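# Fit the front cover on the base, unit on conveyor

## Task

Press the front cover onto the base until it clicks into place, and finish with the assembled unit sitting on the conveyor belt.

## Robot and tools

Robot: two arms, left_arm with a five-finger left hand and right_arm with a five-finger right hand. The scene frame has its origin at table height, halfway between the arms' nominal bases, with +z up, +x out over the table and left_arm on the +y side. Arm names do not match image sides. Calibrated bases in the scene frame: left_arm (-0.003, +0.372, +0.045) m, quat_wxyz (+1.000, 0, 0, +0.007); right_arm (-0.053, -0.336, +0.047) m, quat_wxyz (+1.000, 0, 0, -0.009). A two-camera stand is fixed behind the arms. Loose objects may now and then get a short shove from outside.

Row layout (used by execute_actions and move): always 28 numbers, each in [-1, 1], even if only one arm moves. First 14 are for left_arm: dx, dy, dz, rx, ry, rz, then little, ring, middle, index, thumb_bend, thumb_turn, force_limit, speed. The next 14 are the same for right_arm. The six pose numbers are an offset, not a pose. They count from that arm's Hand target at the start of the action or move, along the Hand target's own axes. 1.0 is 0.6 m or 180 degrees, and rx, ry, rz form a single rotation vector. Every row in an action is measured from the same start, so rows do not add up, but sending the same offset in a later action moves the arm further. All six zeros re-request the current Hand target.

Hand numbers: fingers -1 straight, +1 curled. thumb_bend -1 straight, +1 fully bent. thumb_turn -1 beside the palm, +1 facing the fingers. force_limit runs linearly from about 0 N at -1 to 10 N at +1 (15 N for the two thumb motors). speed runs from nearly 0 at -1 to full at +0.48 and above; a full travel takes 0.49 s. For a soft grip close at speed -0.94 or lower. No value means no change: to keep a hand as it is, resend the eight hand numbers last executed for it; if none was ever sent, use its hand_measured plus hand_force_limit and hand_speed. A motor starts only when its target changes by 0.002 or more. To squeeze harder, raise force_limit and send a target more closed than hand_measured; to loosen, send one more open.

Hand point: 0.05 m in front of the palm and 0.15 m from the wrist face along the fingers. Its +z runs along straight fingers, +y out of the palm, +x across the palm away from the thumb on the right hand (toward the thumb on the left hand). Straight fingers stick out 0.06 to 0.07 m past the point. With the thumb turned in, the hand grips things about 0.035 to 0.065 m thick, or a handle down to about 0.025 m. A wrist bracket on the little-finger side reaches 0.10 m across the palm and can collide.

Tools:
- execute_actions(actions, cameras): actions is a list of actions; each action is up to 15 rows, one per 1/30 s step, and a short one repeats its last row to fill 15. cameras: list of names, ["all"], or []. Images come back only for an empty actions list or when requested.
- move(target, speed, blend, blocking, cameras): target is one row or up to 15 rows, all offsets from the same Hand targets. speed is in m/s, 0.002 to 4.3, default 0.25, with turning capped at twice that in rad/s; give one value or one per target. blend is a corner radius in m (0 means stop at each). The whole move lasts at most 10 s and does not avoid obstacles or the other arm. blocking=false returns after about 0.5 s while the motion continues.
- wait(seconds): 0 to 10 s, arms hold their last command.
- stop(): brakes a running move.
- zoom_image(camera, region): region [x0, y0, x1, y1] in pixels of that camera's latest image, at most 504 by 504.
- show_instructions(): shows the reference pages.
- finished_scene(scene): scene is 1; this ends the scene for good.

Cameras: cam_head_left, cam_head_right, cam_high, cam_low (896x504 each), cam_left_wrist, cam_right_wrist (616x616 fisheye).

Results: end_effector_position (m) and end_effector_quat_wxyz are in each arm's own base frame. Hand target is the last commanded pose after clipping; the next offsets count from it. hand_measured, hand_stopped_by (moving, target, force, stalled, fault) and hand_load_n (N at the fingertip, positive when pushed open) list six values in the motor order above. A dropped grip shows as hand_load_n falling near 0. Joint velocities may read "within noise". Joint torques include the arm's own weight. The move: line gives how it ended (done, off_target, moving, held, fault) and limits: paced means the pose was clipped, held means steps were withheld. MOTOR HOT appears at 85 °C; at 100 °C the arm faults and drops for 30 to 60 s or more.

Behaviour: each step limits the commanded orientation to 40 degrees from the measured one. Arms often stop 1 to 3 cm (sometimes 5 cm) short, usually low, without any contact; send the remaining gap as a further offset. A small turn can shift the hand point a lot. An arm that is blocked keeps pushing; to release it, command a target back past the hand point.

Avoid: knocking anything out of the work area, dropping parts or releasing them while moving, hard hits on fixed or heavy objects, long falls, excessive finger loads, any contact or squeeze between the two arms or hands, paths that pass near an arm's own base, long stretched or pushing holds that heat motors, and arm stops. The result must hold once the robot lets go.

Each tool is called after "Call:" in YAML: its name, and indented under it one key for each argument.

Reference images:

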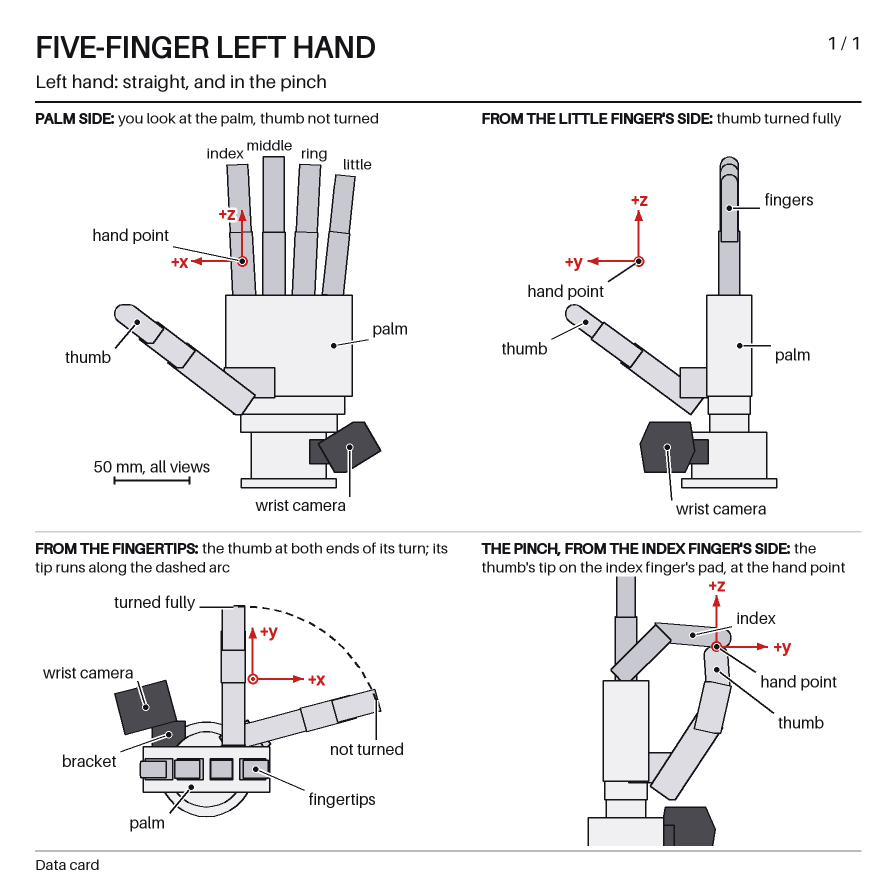

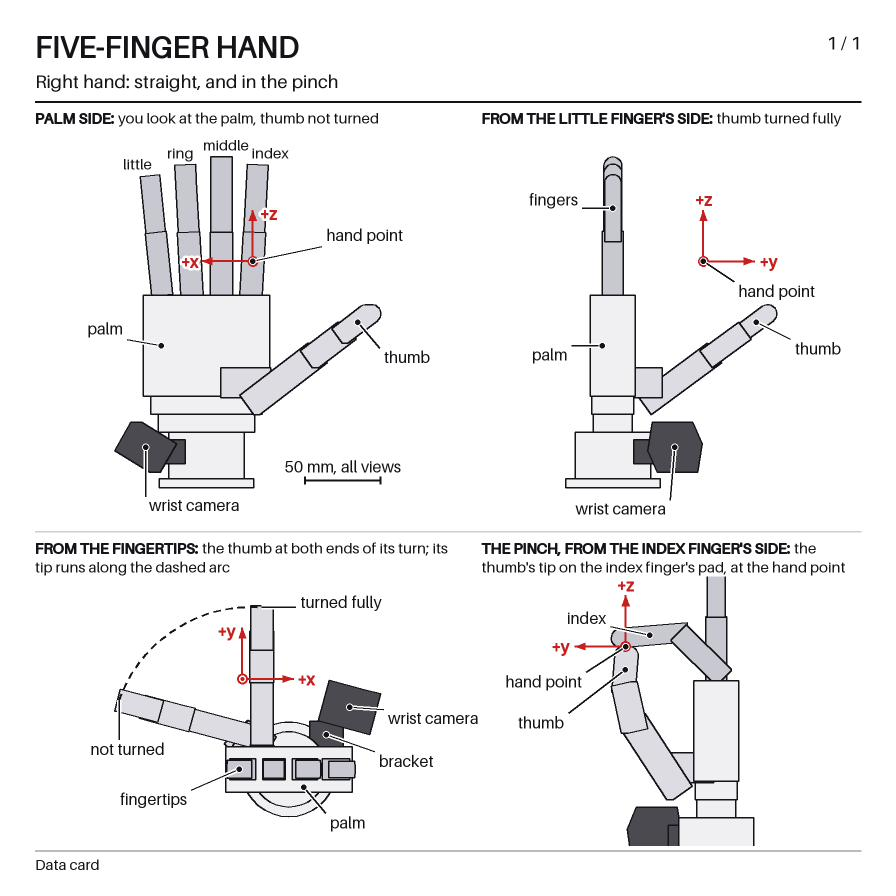

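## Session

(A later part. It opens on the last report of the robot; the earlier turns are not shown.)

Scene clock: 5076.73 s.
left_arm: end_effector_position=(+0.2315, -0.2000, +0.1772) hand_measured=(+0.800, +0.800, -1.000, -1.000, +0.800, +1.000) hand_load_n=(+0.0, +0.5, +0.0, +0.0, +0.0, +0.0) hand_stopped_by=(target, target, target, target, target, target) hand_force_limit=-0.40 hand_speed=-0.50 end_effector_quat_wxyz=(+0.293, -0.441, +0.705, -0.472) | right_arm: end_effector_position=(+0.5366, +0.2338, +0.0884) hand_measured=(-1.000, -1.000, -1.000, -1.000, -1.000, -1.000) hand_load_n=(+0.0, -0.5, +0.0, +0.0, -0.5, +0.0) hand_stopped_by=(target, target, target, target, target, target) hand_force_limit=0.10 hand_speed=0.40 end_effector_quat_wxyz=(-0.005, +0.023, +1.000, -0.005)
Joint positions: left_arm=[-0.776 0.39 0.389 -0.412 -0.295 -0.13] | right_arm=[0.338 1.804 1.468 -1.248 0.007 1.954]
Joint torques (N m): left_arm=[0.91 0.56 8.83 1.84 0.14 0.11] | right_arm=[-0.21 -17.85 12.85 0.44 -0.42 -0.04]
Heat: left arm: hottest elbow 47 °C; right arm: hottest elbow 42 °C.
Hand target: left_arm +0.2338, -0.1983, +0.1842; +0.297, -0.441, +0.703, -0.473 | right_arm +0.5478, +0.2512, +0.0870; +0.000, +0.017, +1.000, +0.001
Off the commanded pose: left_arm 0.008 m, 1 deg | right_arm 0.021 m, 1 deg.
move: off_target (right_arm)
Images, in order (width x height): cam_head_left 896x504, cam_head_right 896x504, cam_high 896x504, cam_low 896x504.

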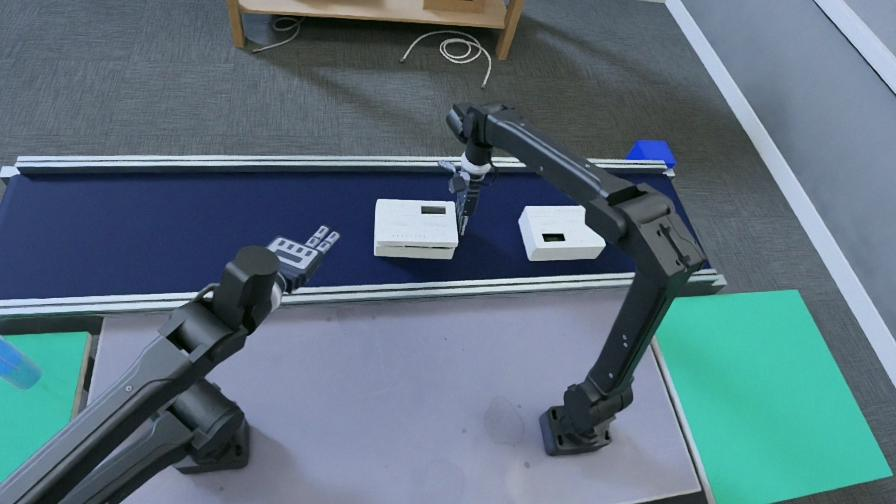

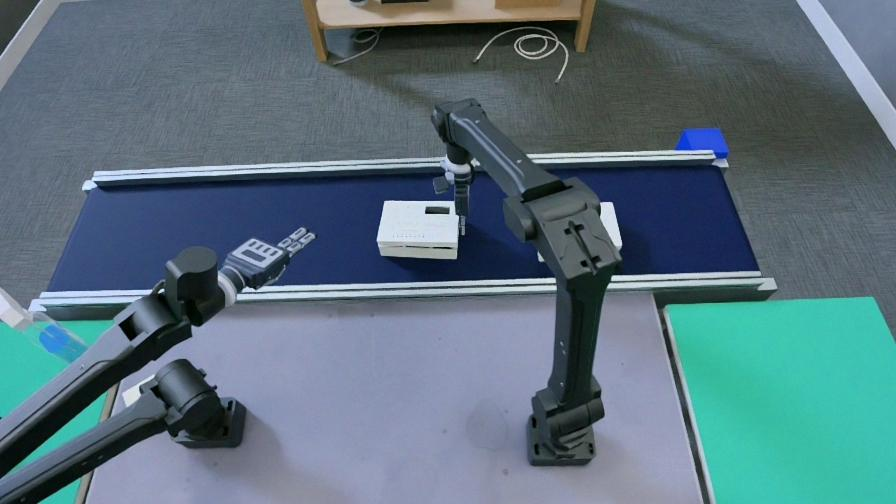

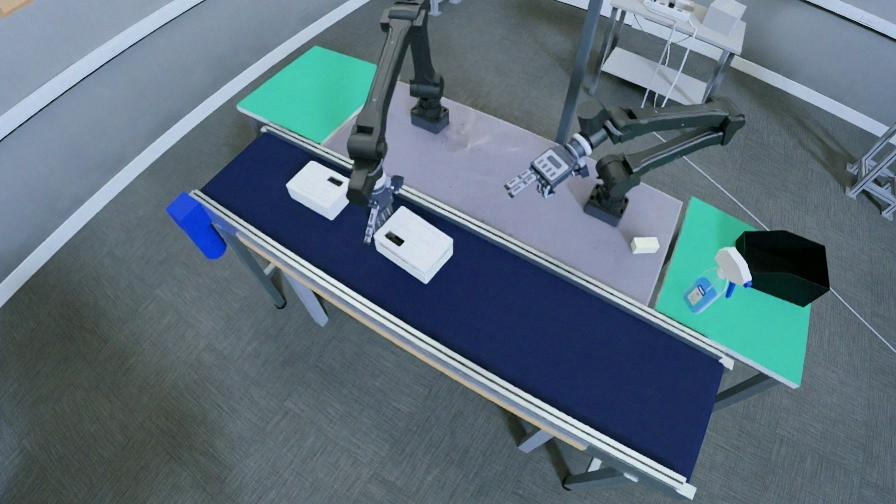

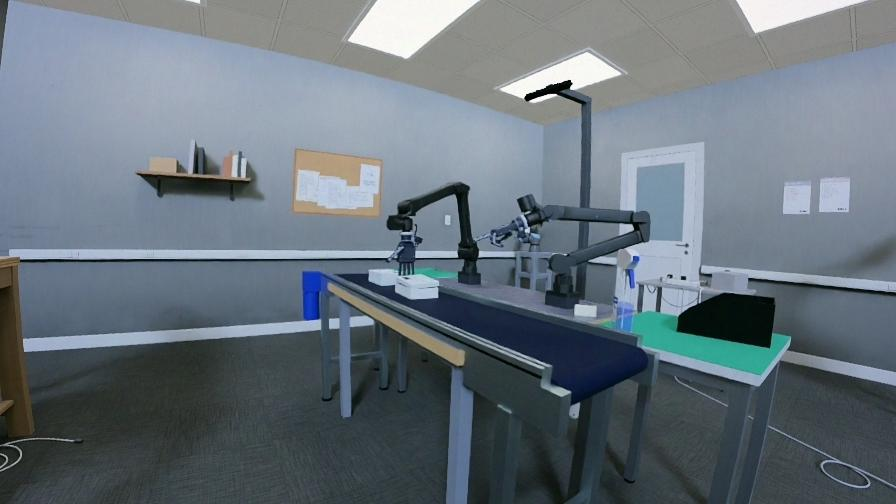

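Call:
move:
  target: [-0.076,-0.064,0.2862,-0.3304,0.221,0.3282,-1,-1,-1,-1,-1,-1,-0.4,0,-0.001,-0.055,0,0,0,0,-1,-1,-1,-1,-1,-1,0.1,0.4]
  speed: 0.2
  cameras: ["cam_high","cam_low","cam_head_left","cam_head_right"]

Scene clock: 5132.70 s.
left_arm: end_effector_position=(+0.3956, -0.2195, +0.1356) hand_measured=(-1.000, -1.000, -1.000, -1.000, -1.000, -1.000) hand_load_n=(+0.0, +0.0, +0.0, +0.0, +0.0, +0.0) hand_stopped_by=(target, target, target, target, target, target) hand_force_limit=-0.40 hand_speed=0.00 end_effector_quat_wxyz=(-0.022, +0.020, +0.999, +0.012) | right_arm: end_effector_position=(+0.5413, +0.2227, +0.0889) hand_measured=(-1.000, -1.000, -1.000, -1.000, -1.000, -1.000) hand_load_n=(+0.0, +0.0, +0.0, +0.0, +0.0, +0.0) hand_stopped_by=(target, target, target, target, target, target) hand_force_limit=0.10 hand_speed=0.40 end_effector_quat_wxyz=(-0.003, +0.017, +1.000, -0.002)
Joint positions: left_arm=[-0.583 1.736 1.493 -1.377 0.002 1.028] | right_arm=[0.313 1.804 1.468 -1.242 0.002 1.918]
Joint torques (N m): left_arm=[-0.26 -15.27 10.32 -0.05 0.03 0.09] | right_arm=[-2.43 -20.19 9.62 0.69 -0.23 -0.24]
Heat: left arm: hottest elbow 48 °C; right arm: hottest elbow 44 °C.
Hand target: left_arm +0.4099, -0.2327, +0.1553; +0.000, +0.029, +1.000, +0.000 | right_arm +0.5472, +0.2182, +0.0870; +0.000, +0.017, +1.000, +0.001
Off the commanded pose: left_arm 0.028 m, 3 deg | right_arm 0.008 m, 0 deg.
move: off_target (left_arm)
Images, in order (width x height): cam_head_left 896x504, cam_head_right 896x504, cam_high 896x504, cam_low 896x504.

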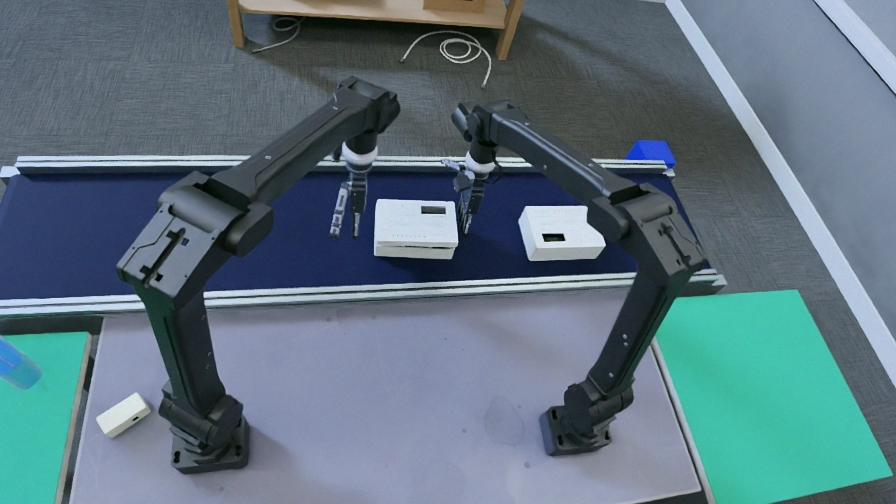

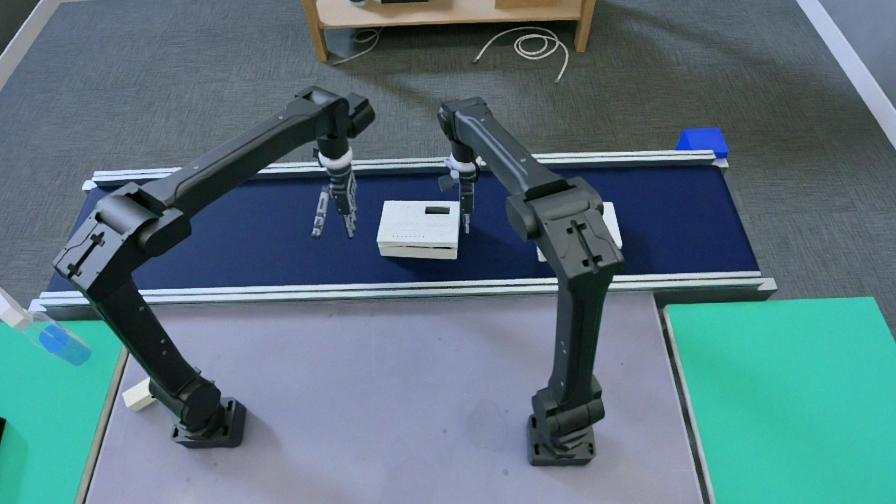

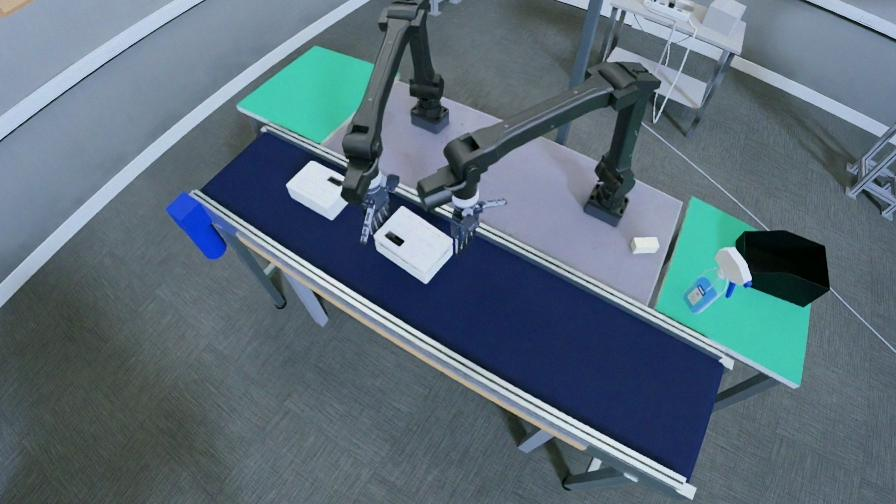

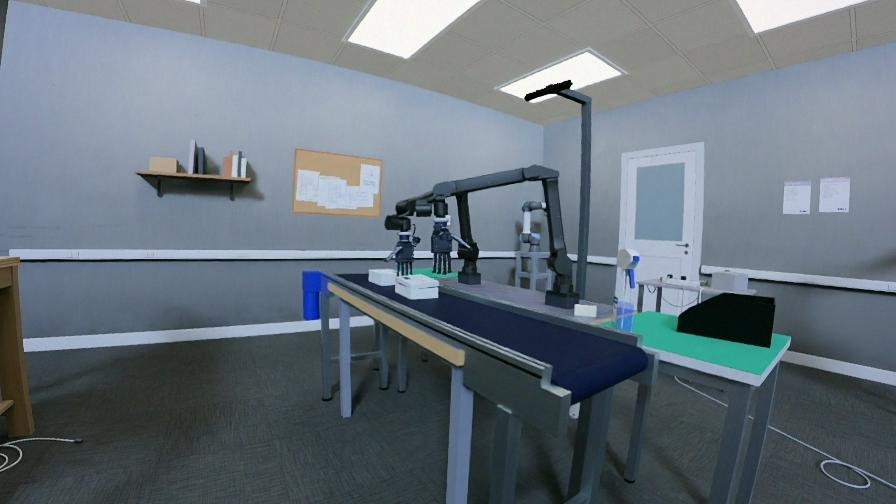

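Call:
move:
  target: [-0.0135,-0.0025,0.1833,0,0,0,-1,-1,-1,-1,-1,-1,-0.4,0,0,0,0,0,0,0,-1,-1,-1,-1,-1,-1,0.1,0.4]
  speed: 0.12
  cameras: ["cam_high","cam_low","cam_head_left","cam_head_right"]

Call:
zoom_image:
  camera: "cam_low"
  region: [380, 230, 480, 310]

Call:
zoom_image:
  camera: "cam_head_left"
  region: [340, 150, 490, 280]

Call:
zoom_image:
  camera: "cam_high"
  region: [350, 170, 500, 290]

Scene clock: 5147.00 s.
left_arm: end_effector_position=(+0.4153, -0.2321, +0.0437) hand_measured=(-1.000, -1.000, -1.000, -1.000, -1.000, -1.000) hand_load_n=(+0.0, +0.0, +0.0, +0.0, +0.0, +0.0) hand_stopped_by=(target, target, target, target, target, target) hand_force_limit=-0.40 hand_speed=0.00 end_effector_quat_wxyz=(-0.007, +0.023, +1.000, +0.003) | right_arm: end_effector_position=(+0.5413, +0.2227, +0.0889) hand_measured=(-1.000, -1.000, -1.000, -1.000, -1.000, -1.000) hand_load_n=(+0.0, +0.0, +0.0, +0.0, +0.0, +0.0) hand_stopped_by=(target, target, target, target, target, target) hand_force_limit=0.10 hand_speed=0.40 end_effector_quat_wxyz=(-0.003, +0.017, +1.000, -0.002)
Joint positions: left_arm=[-0.583 1.849 1.403 -1.139 0.002 1.034] | right_arm=[0.313 1.804 1.468 -1.242 0.002 1.918]
Joint torques (N m): left_arm=[0.38 -16.09 6.01 0.76 0.04 0.09] | right_arm=[-2.55 -20.07 9.59 0.7 -0.23 -0.24]
Heat: left arm: hottest elbow 50 °C; right arm: hottest elbow 43 °C.
Hand target: left_arm +0.4180, -0.2347, +0.0453; +0.000, +0.029, +1.000, +0.000 | right_arm +0.5472, +0.2182, +0.0870; +0.000, +0.017, +1.000, +0.001
Off the commanded pose: left_arm 0.004 m, 1 deg | right_arm 0.008 m, 0 deg.
move: done
Images, in order (width x height): cam_head_left 896x504, cam_head_right 896x504, cam_high 896x504, cam_low 896x504.

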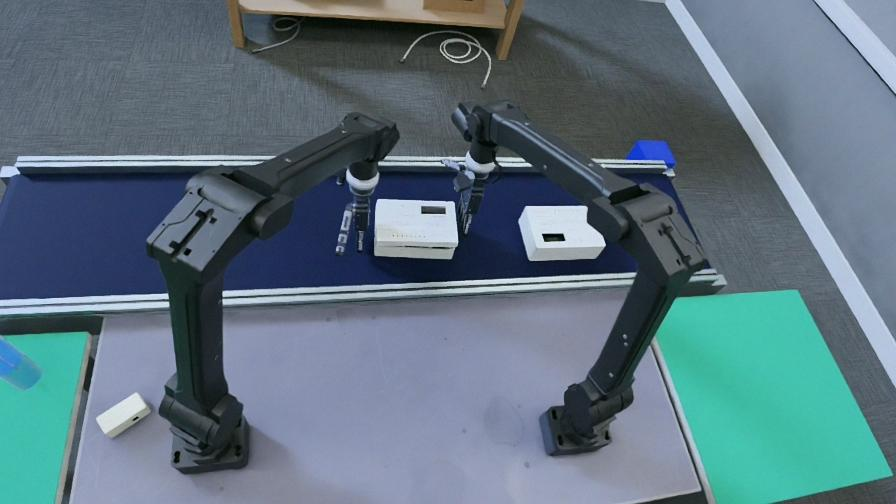

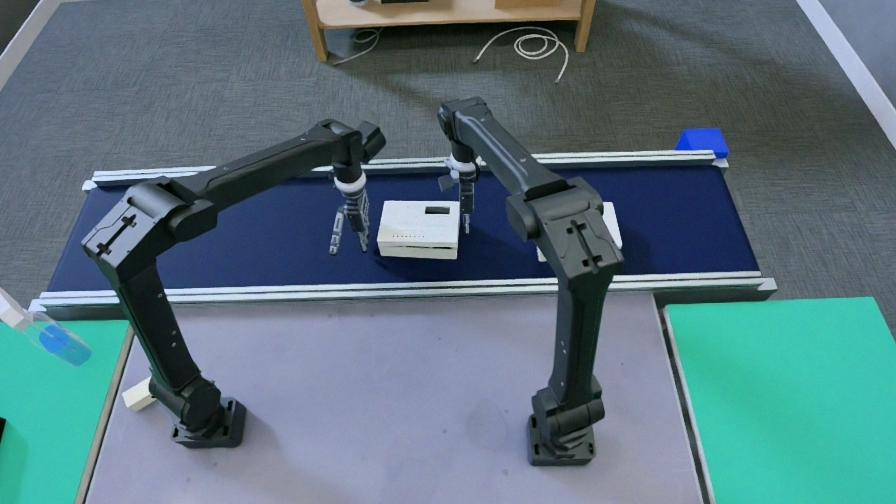

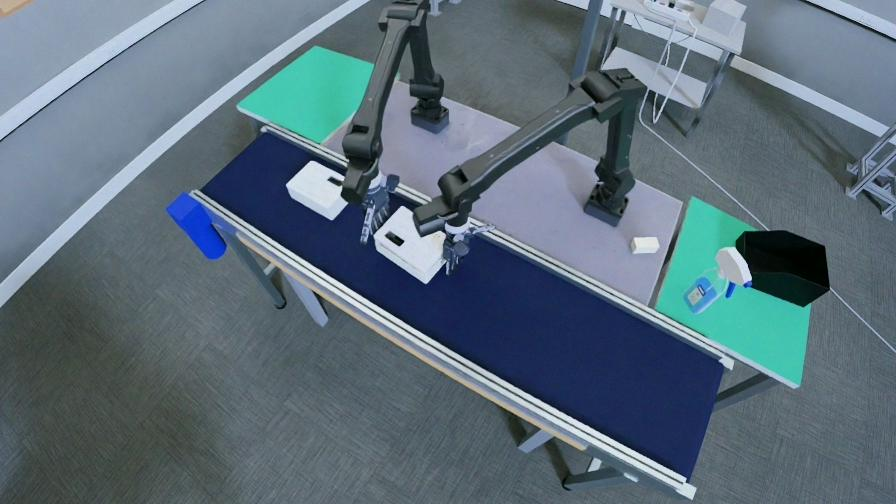

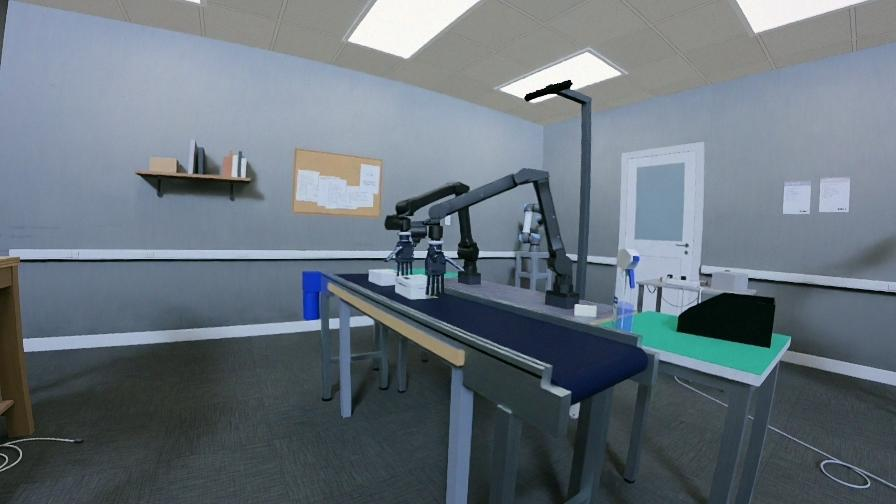

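Scaled by 5.040 from the camera's 896x504 image, which has a finer 1280x720 frame.

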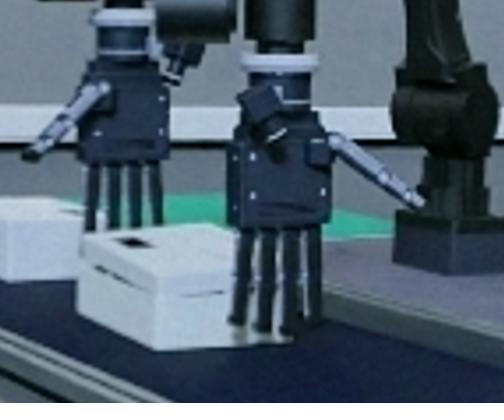

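Scaled by 3.360 from the camera's 896x504 image, which has a finer 1280x720 frame.

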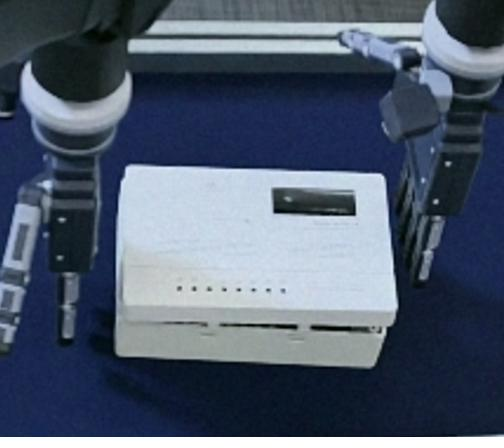

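Scaled by 3.360 from the camera's 896x504 image, which has a finer 1280x720 frame.

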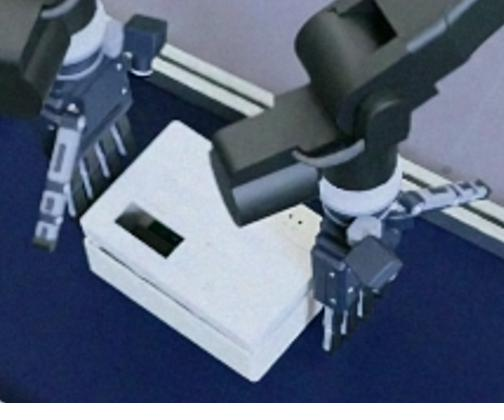

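Call:
move:
  target: [-0.0033,-0.0566,0,0,0,0,-1,-1,-1,-1,-1,-1,-0.4,0,0,0,0,0,0,0,-1,-1,-1,-1,-1,-1,0.1,0.4]
  speed: 0.08
  cameras: ["cam_head_left","cam_head_right"]

Call:
zoom_image:
  camera: "cam_head_left"
  region: [360, 180, 480, 280]

Call:
zoom_image:
  camera: "cam_head_right"
  region: [360, 180, 480, 280]

Scene clock: 5157.43 s.
left_arm: end_effector_position=(+0.4036, -0.2535, +0.0331) hand_measured=(-1.000, -1.000, -1.000, -1.000, -1.000, -1.000) hand_load_n=(+0.0, +0.0, +0.0, +0.5, +0.0, +0.0) hand_stopped_by=(target, target, target, target, target, target) hand_force_limit=-0.40 hand_speed=0.00 end_effector_quat_wxyz=(-0.016, +0.030, +0.999, +0.012) | right_arm: end_effector_position=(+0.5413, +0.2227, +0.0889) hand_measured=(-1.000, -1.000, -1.000, -1.000, -1.000, -1.000) hand_load_n=(+0.0, +0.0, +0.0, +0.0, +0.0, +0.0) hand_stopped_by=(target, target, target, target, target, target) hand_force_limit=0.10 hand_speed=0.40 end_effector_quat_wxyz=(-0.003, +0.017, +1.000, -0.002)
Joint positions: left_arm=[-0.632 1.883 1.418 -1.145 -0.002 1] | right_arm=[0.313 1.804 1.468 -1.242 0.002 1.918]
Joint torques (N m): left_arm=[0.03 -16.03 9.47 0.14 0.2 -0.11] | right_arm=[-2.49 -20.01 9.59 0.66 -0.24 -0.24]
Heat: left arm: hottest elbow 49 °C; right arm: hottest elbow 42 °C.
Hand target: left_arm +0.4180, -0.2687, +0.0454; +0.000, +0.029, +1.000, +0.000 | right_arm +0.5472, +0.2182, +0.0870; +0.000, +0.017, +1.000, +0.001
Off the commanded pose: left_arm 0.024 m, 2 deg | right_arm 0.008 m, 0 deg.
move: off_target (left_arm)
Images, in order (width x height): cam_head_left 896x504, cam_head_right 896x504.

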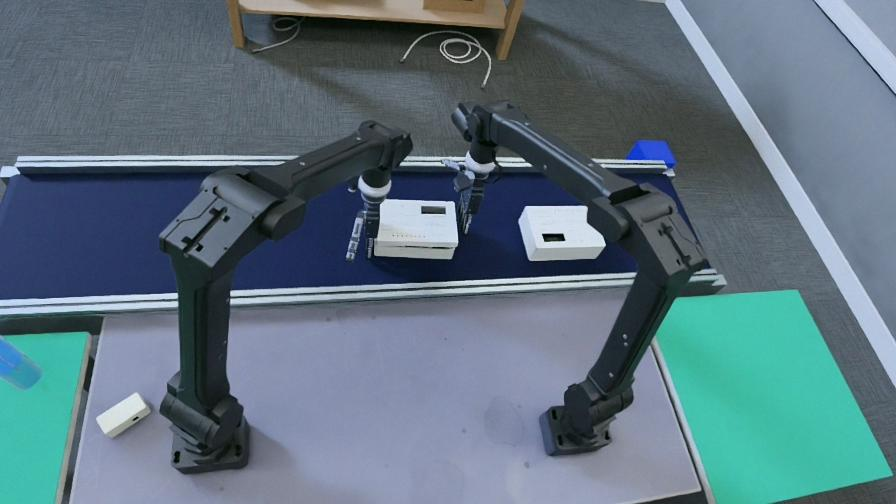

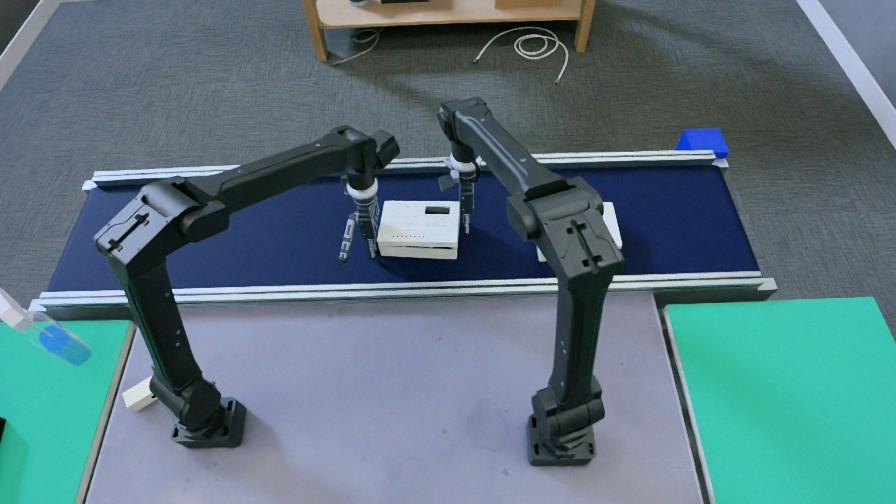

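Scaled by 4.200 from the camera's 896x504 image, which has a finer 1280x720 frame.

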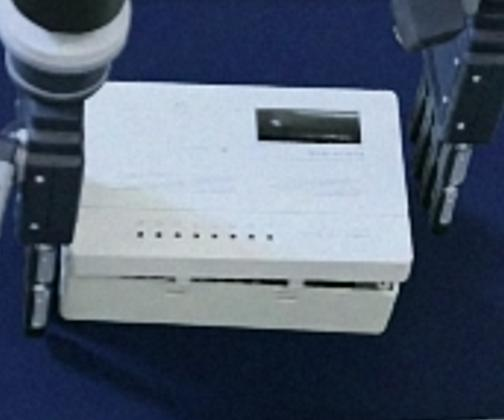

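Scaled by 4.200 from the camera's 896x504 image, which has a finer 1280x720 frame.

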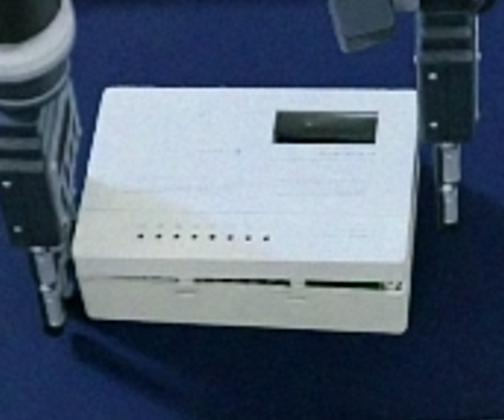

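Call:
move:
  target: [-0.0012,-0.02,-0.02,0,0,0,-1,-1,-1,-1,-1,-1,-0.4,0,0,0,0,0,0,0,-1,-1,-1,-1,-1,-1,0.1,0.4]
  speed: 0.06
  cameras: ["cam_head_left","cam_head_right"]

Call:
zoom_image:
  camera: "cam_head_left"
  region: [360, 180, 480, 280]

Call:
zoom_image:
  camera: "cam_head_right"
  region: [360, 180, 480, 280]

Scene clock: 5166.17 s.
left_arm: end_effector_position=(+0.4049, -0.2637, +0.0437) hand_measured=(-1.000, -1.000, -1.000, -1.000, -1.000, -1.000) hand_load_n=(+0.0, +0.0, -0.5, +0.0, +0.0, +0.0) hand_stopped_by=(target, target, target, target, target, target) hand_force_limit=-0.40 hand_speed=0.00 end_effector_quat_wxyz=(-0.016, +0.028, +0.999, +0.012) | right_arm: end_effector_position=(+0.5413, +0.2227, +0.0889) hand_measured=(-1.000, -1.000, -1.000, -1.000, -1.000, -1.000) hand_load_n=(+0.0, +0.0, +0.0, +0.0, +0.0, +0.0) hand_stopped_by=(target, target, target, target, target, target) hand_force_limit=0.10 hand_speed=0.40 end_effector_quat_wxyz=(-0.003, +0.017, +1.000, -0.002)
Joint positions: left_arm=[-0.645 1.889 1.457 -1.179 -0.002 0.982] | right_arm=[0.313 1.804 1.468 -1.242 0.002 1.918]
Joint torques (N m): left_arm=[-0.56 -16.26 9.77 0.02 0.18 -0.11] | right_arm=[-2.43 -20.19 9.58 0.73 -0.24 -0.24]
Heat: left arm: hottest elbow 50 °C; right arm: hottest elbow 42 °C.
Hand target: left_arm +0.4180, -0.2806, +0.0573; +0.000, +0.029, +1.000, +0.000 | right_arm +0.5472, +0.2182, +0.0870; +0.000, +0.017, +1.000, +0.001
Off the commanded pose: left_arm 0.026 m, 2 deg | right_arm 0.008 m, 0 deg.
move: off_target (left_arm)
Images, in order (width x height): cam_head_left 896x504, cam_head_right 896x504.

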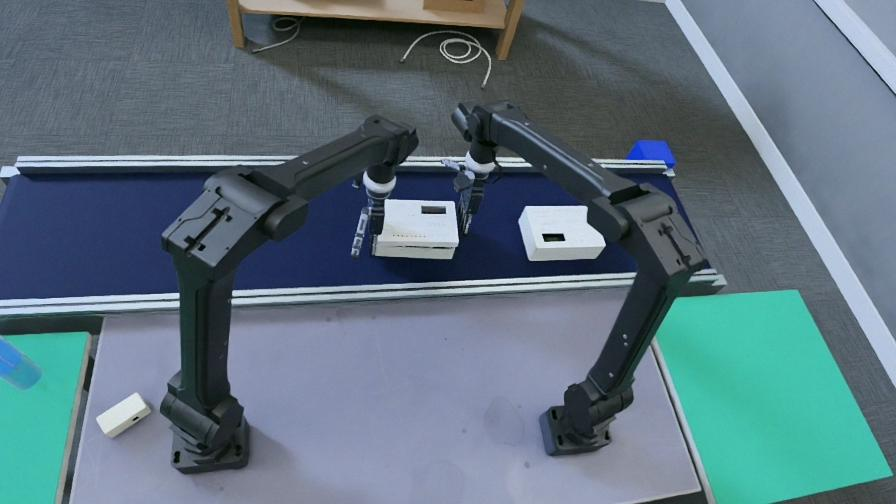

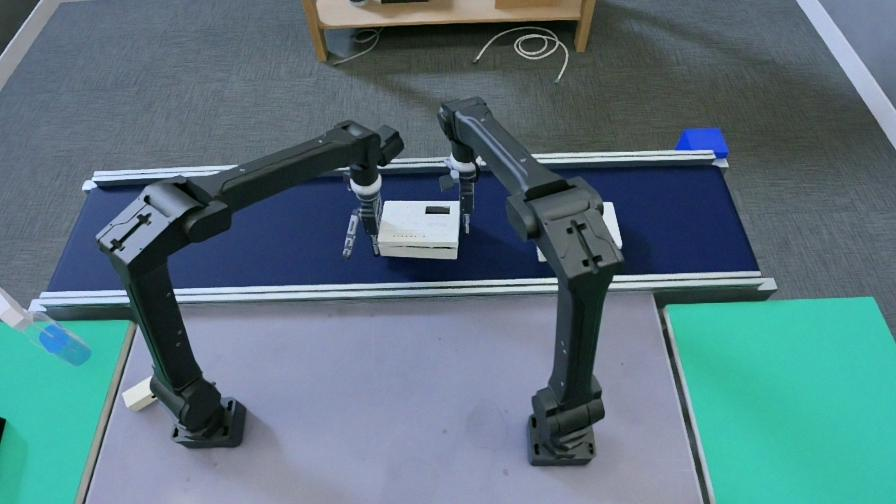

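Scaled by 4.200 from the camera's 896x504 image, which has a finer 1280x720 frame.

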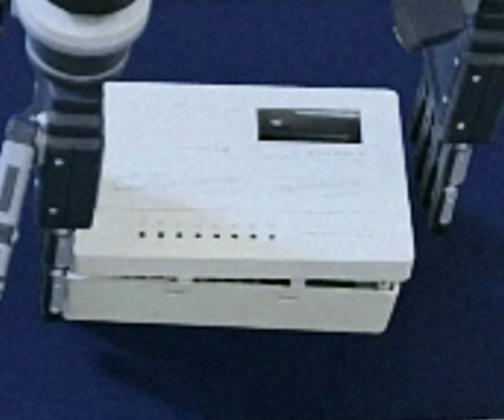

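Scaled by 4.200 from the camera's 896x504 image, which has a finer 1280x720 frame.

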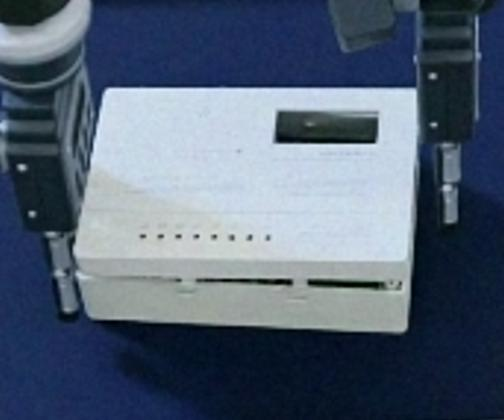

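Call:
move:
  target: [-0.0003,-0.005,0,0,0,0,-1,-1,-1,-1,-1,-1,-0.4,0,0.002,0.06,0.0,0,0,0,-1,-1,-1,-1,-1,-1,0.1,0.4]
  speed: 0.05
  cameras: ["cam_head_left","cam_head_right"]

Call:
zoom_image:
  camera: "cam_head_left"
  region: [360, 180, 480, 280]

Call:
zoom_image:
  camera: "cam_head_right"
  region: [360, 180, 480, 280]

Scene clock: 5177.17 s.
left_arm: end_effector_position=(+0.4031, -0.2635, +0.0426) hand_measured=(-1.000, -1.000, -1.000, -1.000, -1.000, -1.000) hand_load_n=(+0.0, +0.0, +0.0, +0.0, +0.0, +0.0) hand_stopped_by=(target, target, target, target, target, target) hand_force_limit=-0.40 hand_speed=0.00 end_effector_quat_wxyz=(-0.019, +0.028, +0.999, +0.014) | right_arm: end_effector_position=(+0.5379, +0.2348, +0.0886) hand_measured=(-1.000, -1.000, -1.000, -1.000, -1.000, -1.000) hand_load_n=(+0.0, +0.0, +0.0, +0.5, +0.0, +0.0) hand_stopped_by=(target, target, target, target, target, target) hand_force_limit=0.10 hand_speed=0.40 end_effector_quat_wxyz=(-0.002, +0.025, +1.000, -0.005)
Joint positions: left_arm=[-0.647 1.892 1.457 -1.184 -0.002 0.979] | right_arm=[0.34 1.804 1.468 -1.242 0.007 1.96]
Joint torques (N m): left_arm=[-0.5 -16.38 10.1 0.05 0.21 -0.11] | right_arm=[0.15 -17.67 13.03 0.23 -0.44 0]
Motor temperatures (°C): left_arm=[27 32 52 27 28 30] | right_arm=[26 37 42 26 26 26]
Heat: left arm: hottest elbow 52 °C; right arm: hottest elbow 42 °C.
Hand target: left_arm +0.4179, -0.2838, +0.0574; +0.000, +0.029, +1.000, +0.000 | right_arm +0.5473, +0.2542, +0.0870; +0.000, +0.017, +1.000, +0.001
Off the commanded pose: left_arm 0.029 m, 3 deg | right_arm 0.022 m, 1 deg.
move: off_target (left_arm, right_arm)
Images, in order (width x height): cam_head_left 896x504, cam_head_right 896x504.

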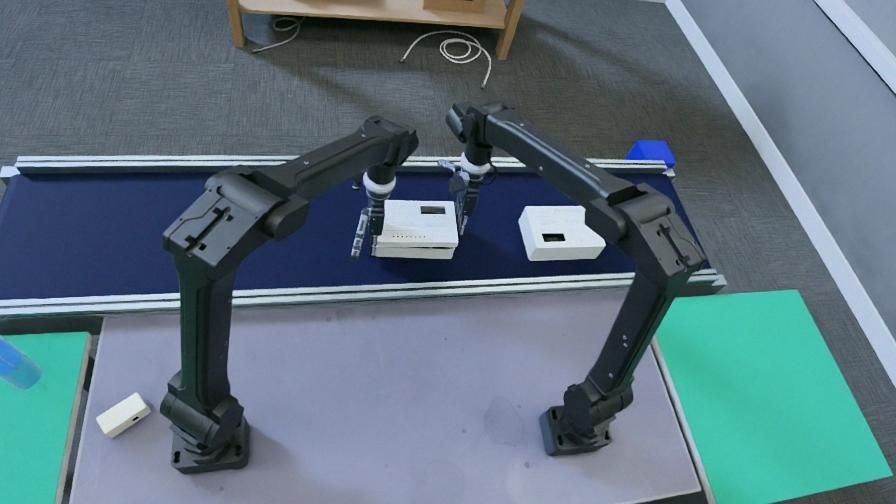

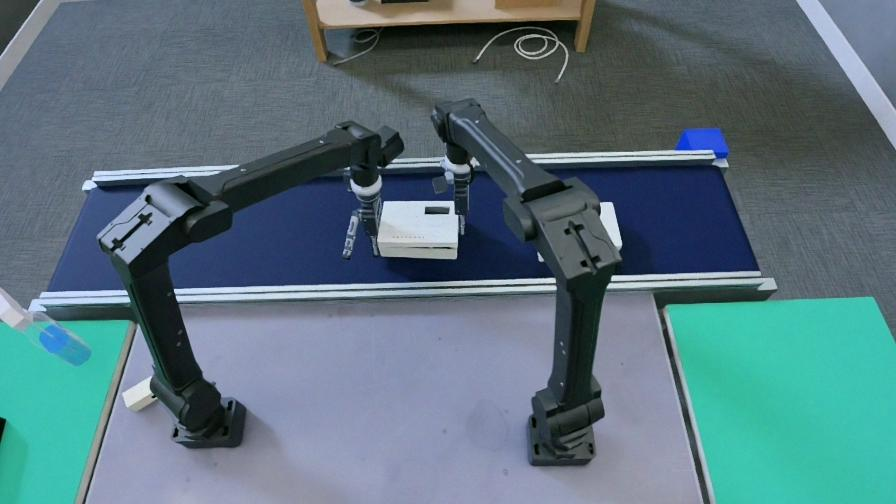

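Scaled by 4.200 from the camera's 896x504 image, which has a finer 1280x720 frame.

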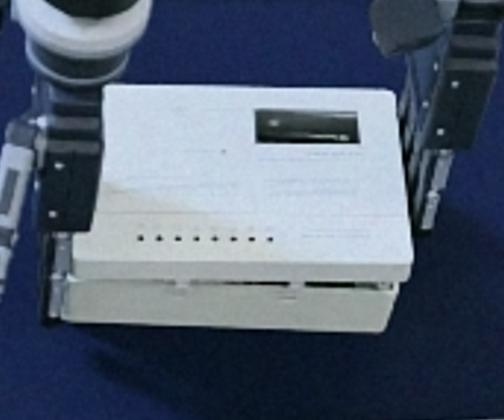

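Scaled by 4.200 from the camera's 896x504 image, which has a finer 1280x720 frame.

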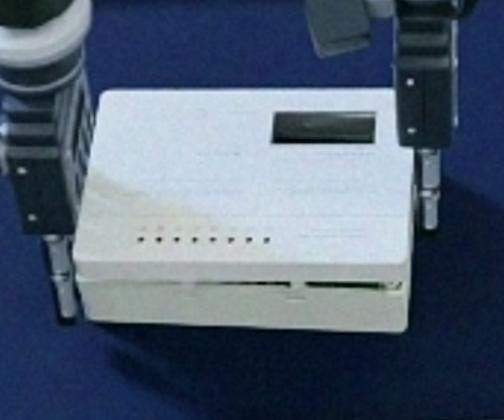

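Call:
move:
  target: [0,0,0,0,0,0,-1,-1,-1,-1,-1,-1,-0.4,0,0.0003,0.0133,0.0,0,0,0,-1,-1,-1,-1,-1,-1,0.1,0.4]
  speed: 0.05
  cameras: ["cam_head_left","cam_head_right","cam_low"]

Call:
zoom_image:
  camera: "cam_head_left"
  region: [360, 180, 480, 280]

Call:
zoom_image:
  camera: "cam_head_right"
  region: [360, 180, 480, 280]

Call:
zoom_image:
  camera: "cam_low"
  region: [390, 250, 460, 310]

Scene clock: 5188.37 s.
left_arm: end_effector_position=(+0.4023, -0.2629, +0.0427) hand_measured=(-1.000, -1.000, -1.000, -1.000, -1.000, -1.000) hand_load_n=(+0.0, +0.0, +0.0, +0.0, +0.0, +0.0) hand_stopped_by=(target, target, target, target, target, target) hand_force_limit=-0.40 hand_speed=0.00 end_effector_quat_wxyz=(-0.020, +0.027, +0.999, +0.016) | right_arm: end_effector_position=(+0.5401, +0.2390, +0.0886) hand_measured=(-1.000, -1.000, -1.000, -1.000, -1.000, -1.000) hand_load_n=(+0.0, +0.0, +0.0, +0.0, +0.0, +0.0) hand_stopped_by=(target, target, target, target, target, target) hand_force_limit=0.10 hand_speed=0.40 end_effector_quat_wxyz=(+0.000, +0.028, +1.000, -0.006)
Joint positions: left_arm=[-0.647 1.892 1.457 -1.187 -0.002 0.978] | right_arm=[0.348 1.81 1.477 -1.242 0.012 1.974]
Joint torques (N m): left_arm=[-1.03 -16.03 10.14 0.18 0.2 -0.1] | right_arm=[0.73 -17.9 13.18 0.13 -0.63 -0.04]
Heat: left arm: hottest elbow 53 °C; right arm: hottest elbow 43 °C.
Hand target: left_arm +0.4180, -0.2838, +0.0573; +0.000, +0.029, +1.000, +0.000 | right_arm +0.5474, +0.2622, +0.0870; +0.000, +0.017, +1.000, +0.001
Off the commanded pose: left_arm 0.030 m, 3 deg | right_arm 0.024 m, 1 deg.
move: off_target (left_arm, right_arm)
Images, in order (width x height): cam_head_left 896x504, cam_head_right 896x504, cam_low 896x504.

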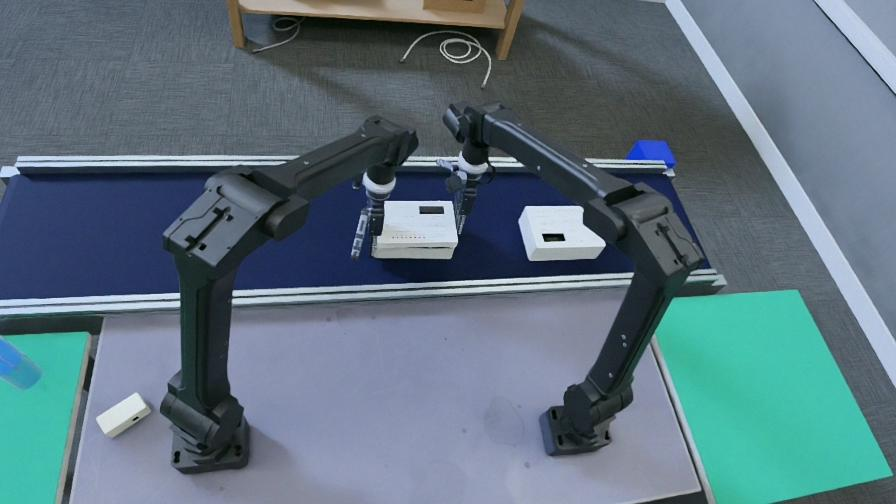

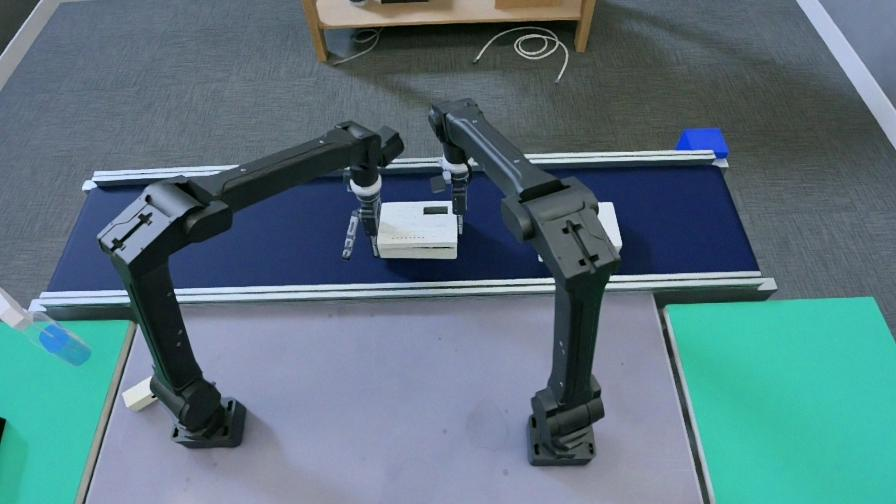

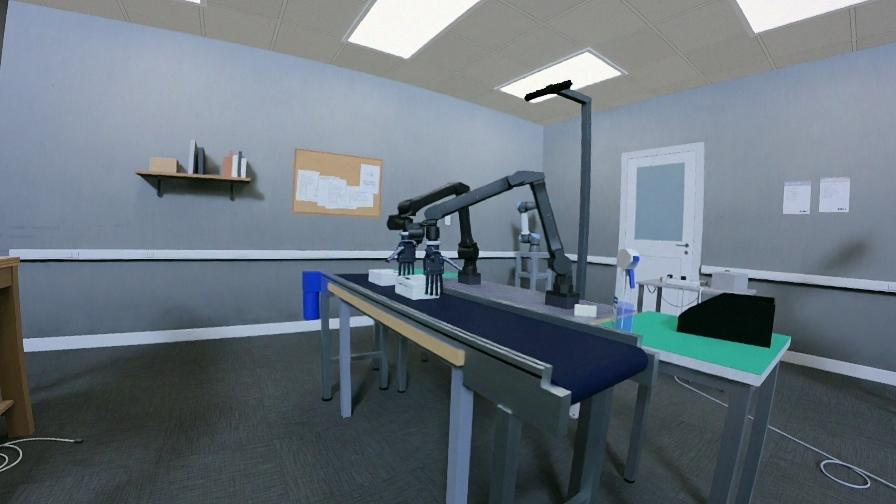

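Scaled by 4.200 from the camera's 896x504 image, which has a finer 1280x720 frame.

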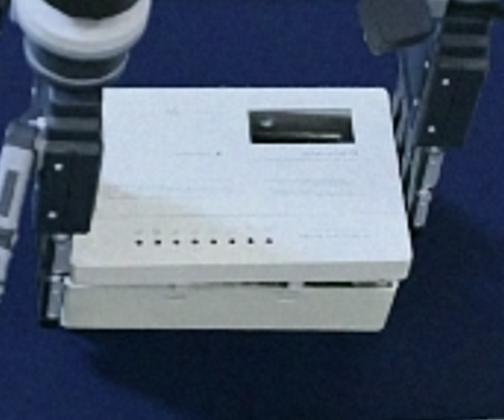

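Scaled by 4.200 from the camera's 896x504 image, which has a finer 1280x720 frame.

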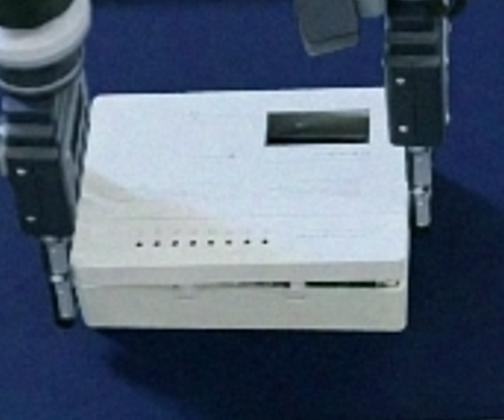

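Scaled by 7.200 from the camera's 896x504 image, which has a finer 1280x720 frame.

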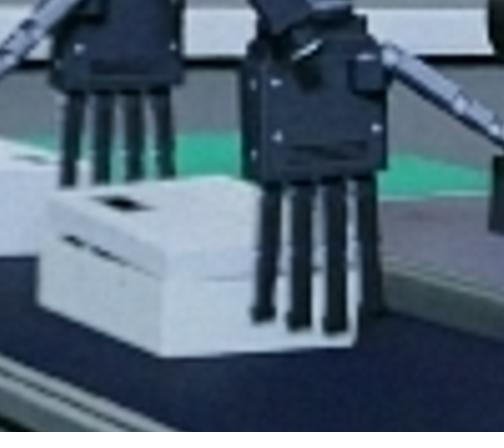

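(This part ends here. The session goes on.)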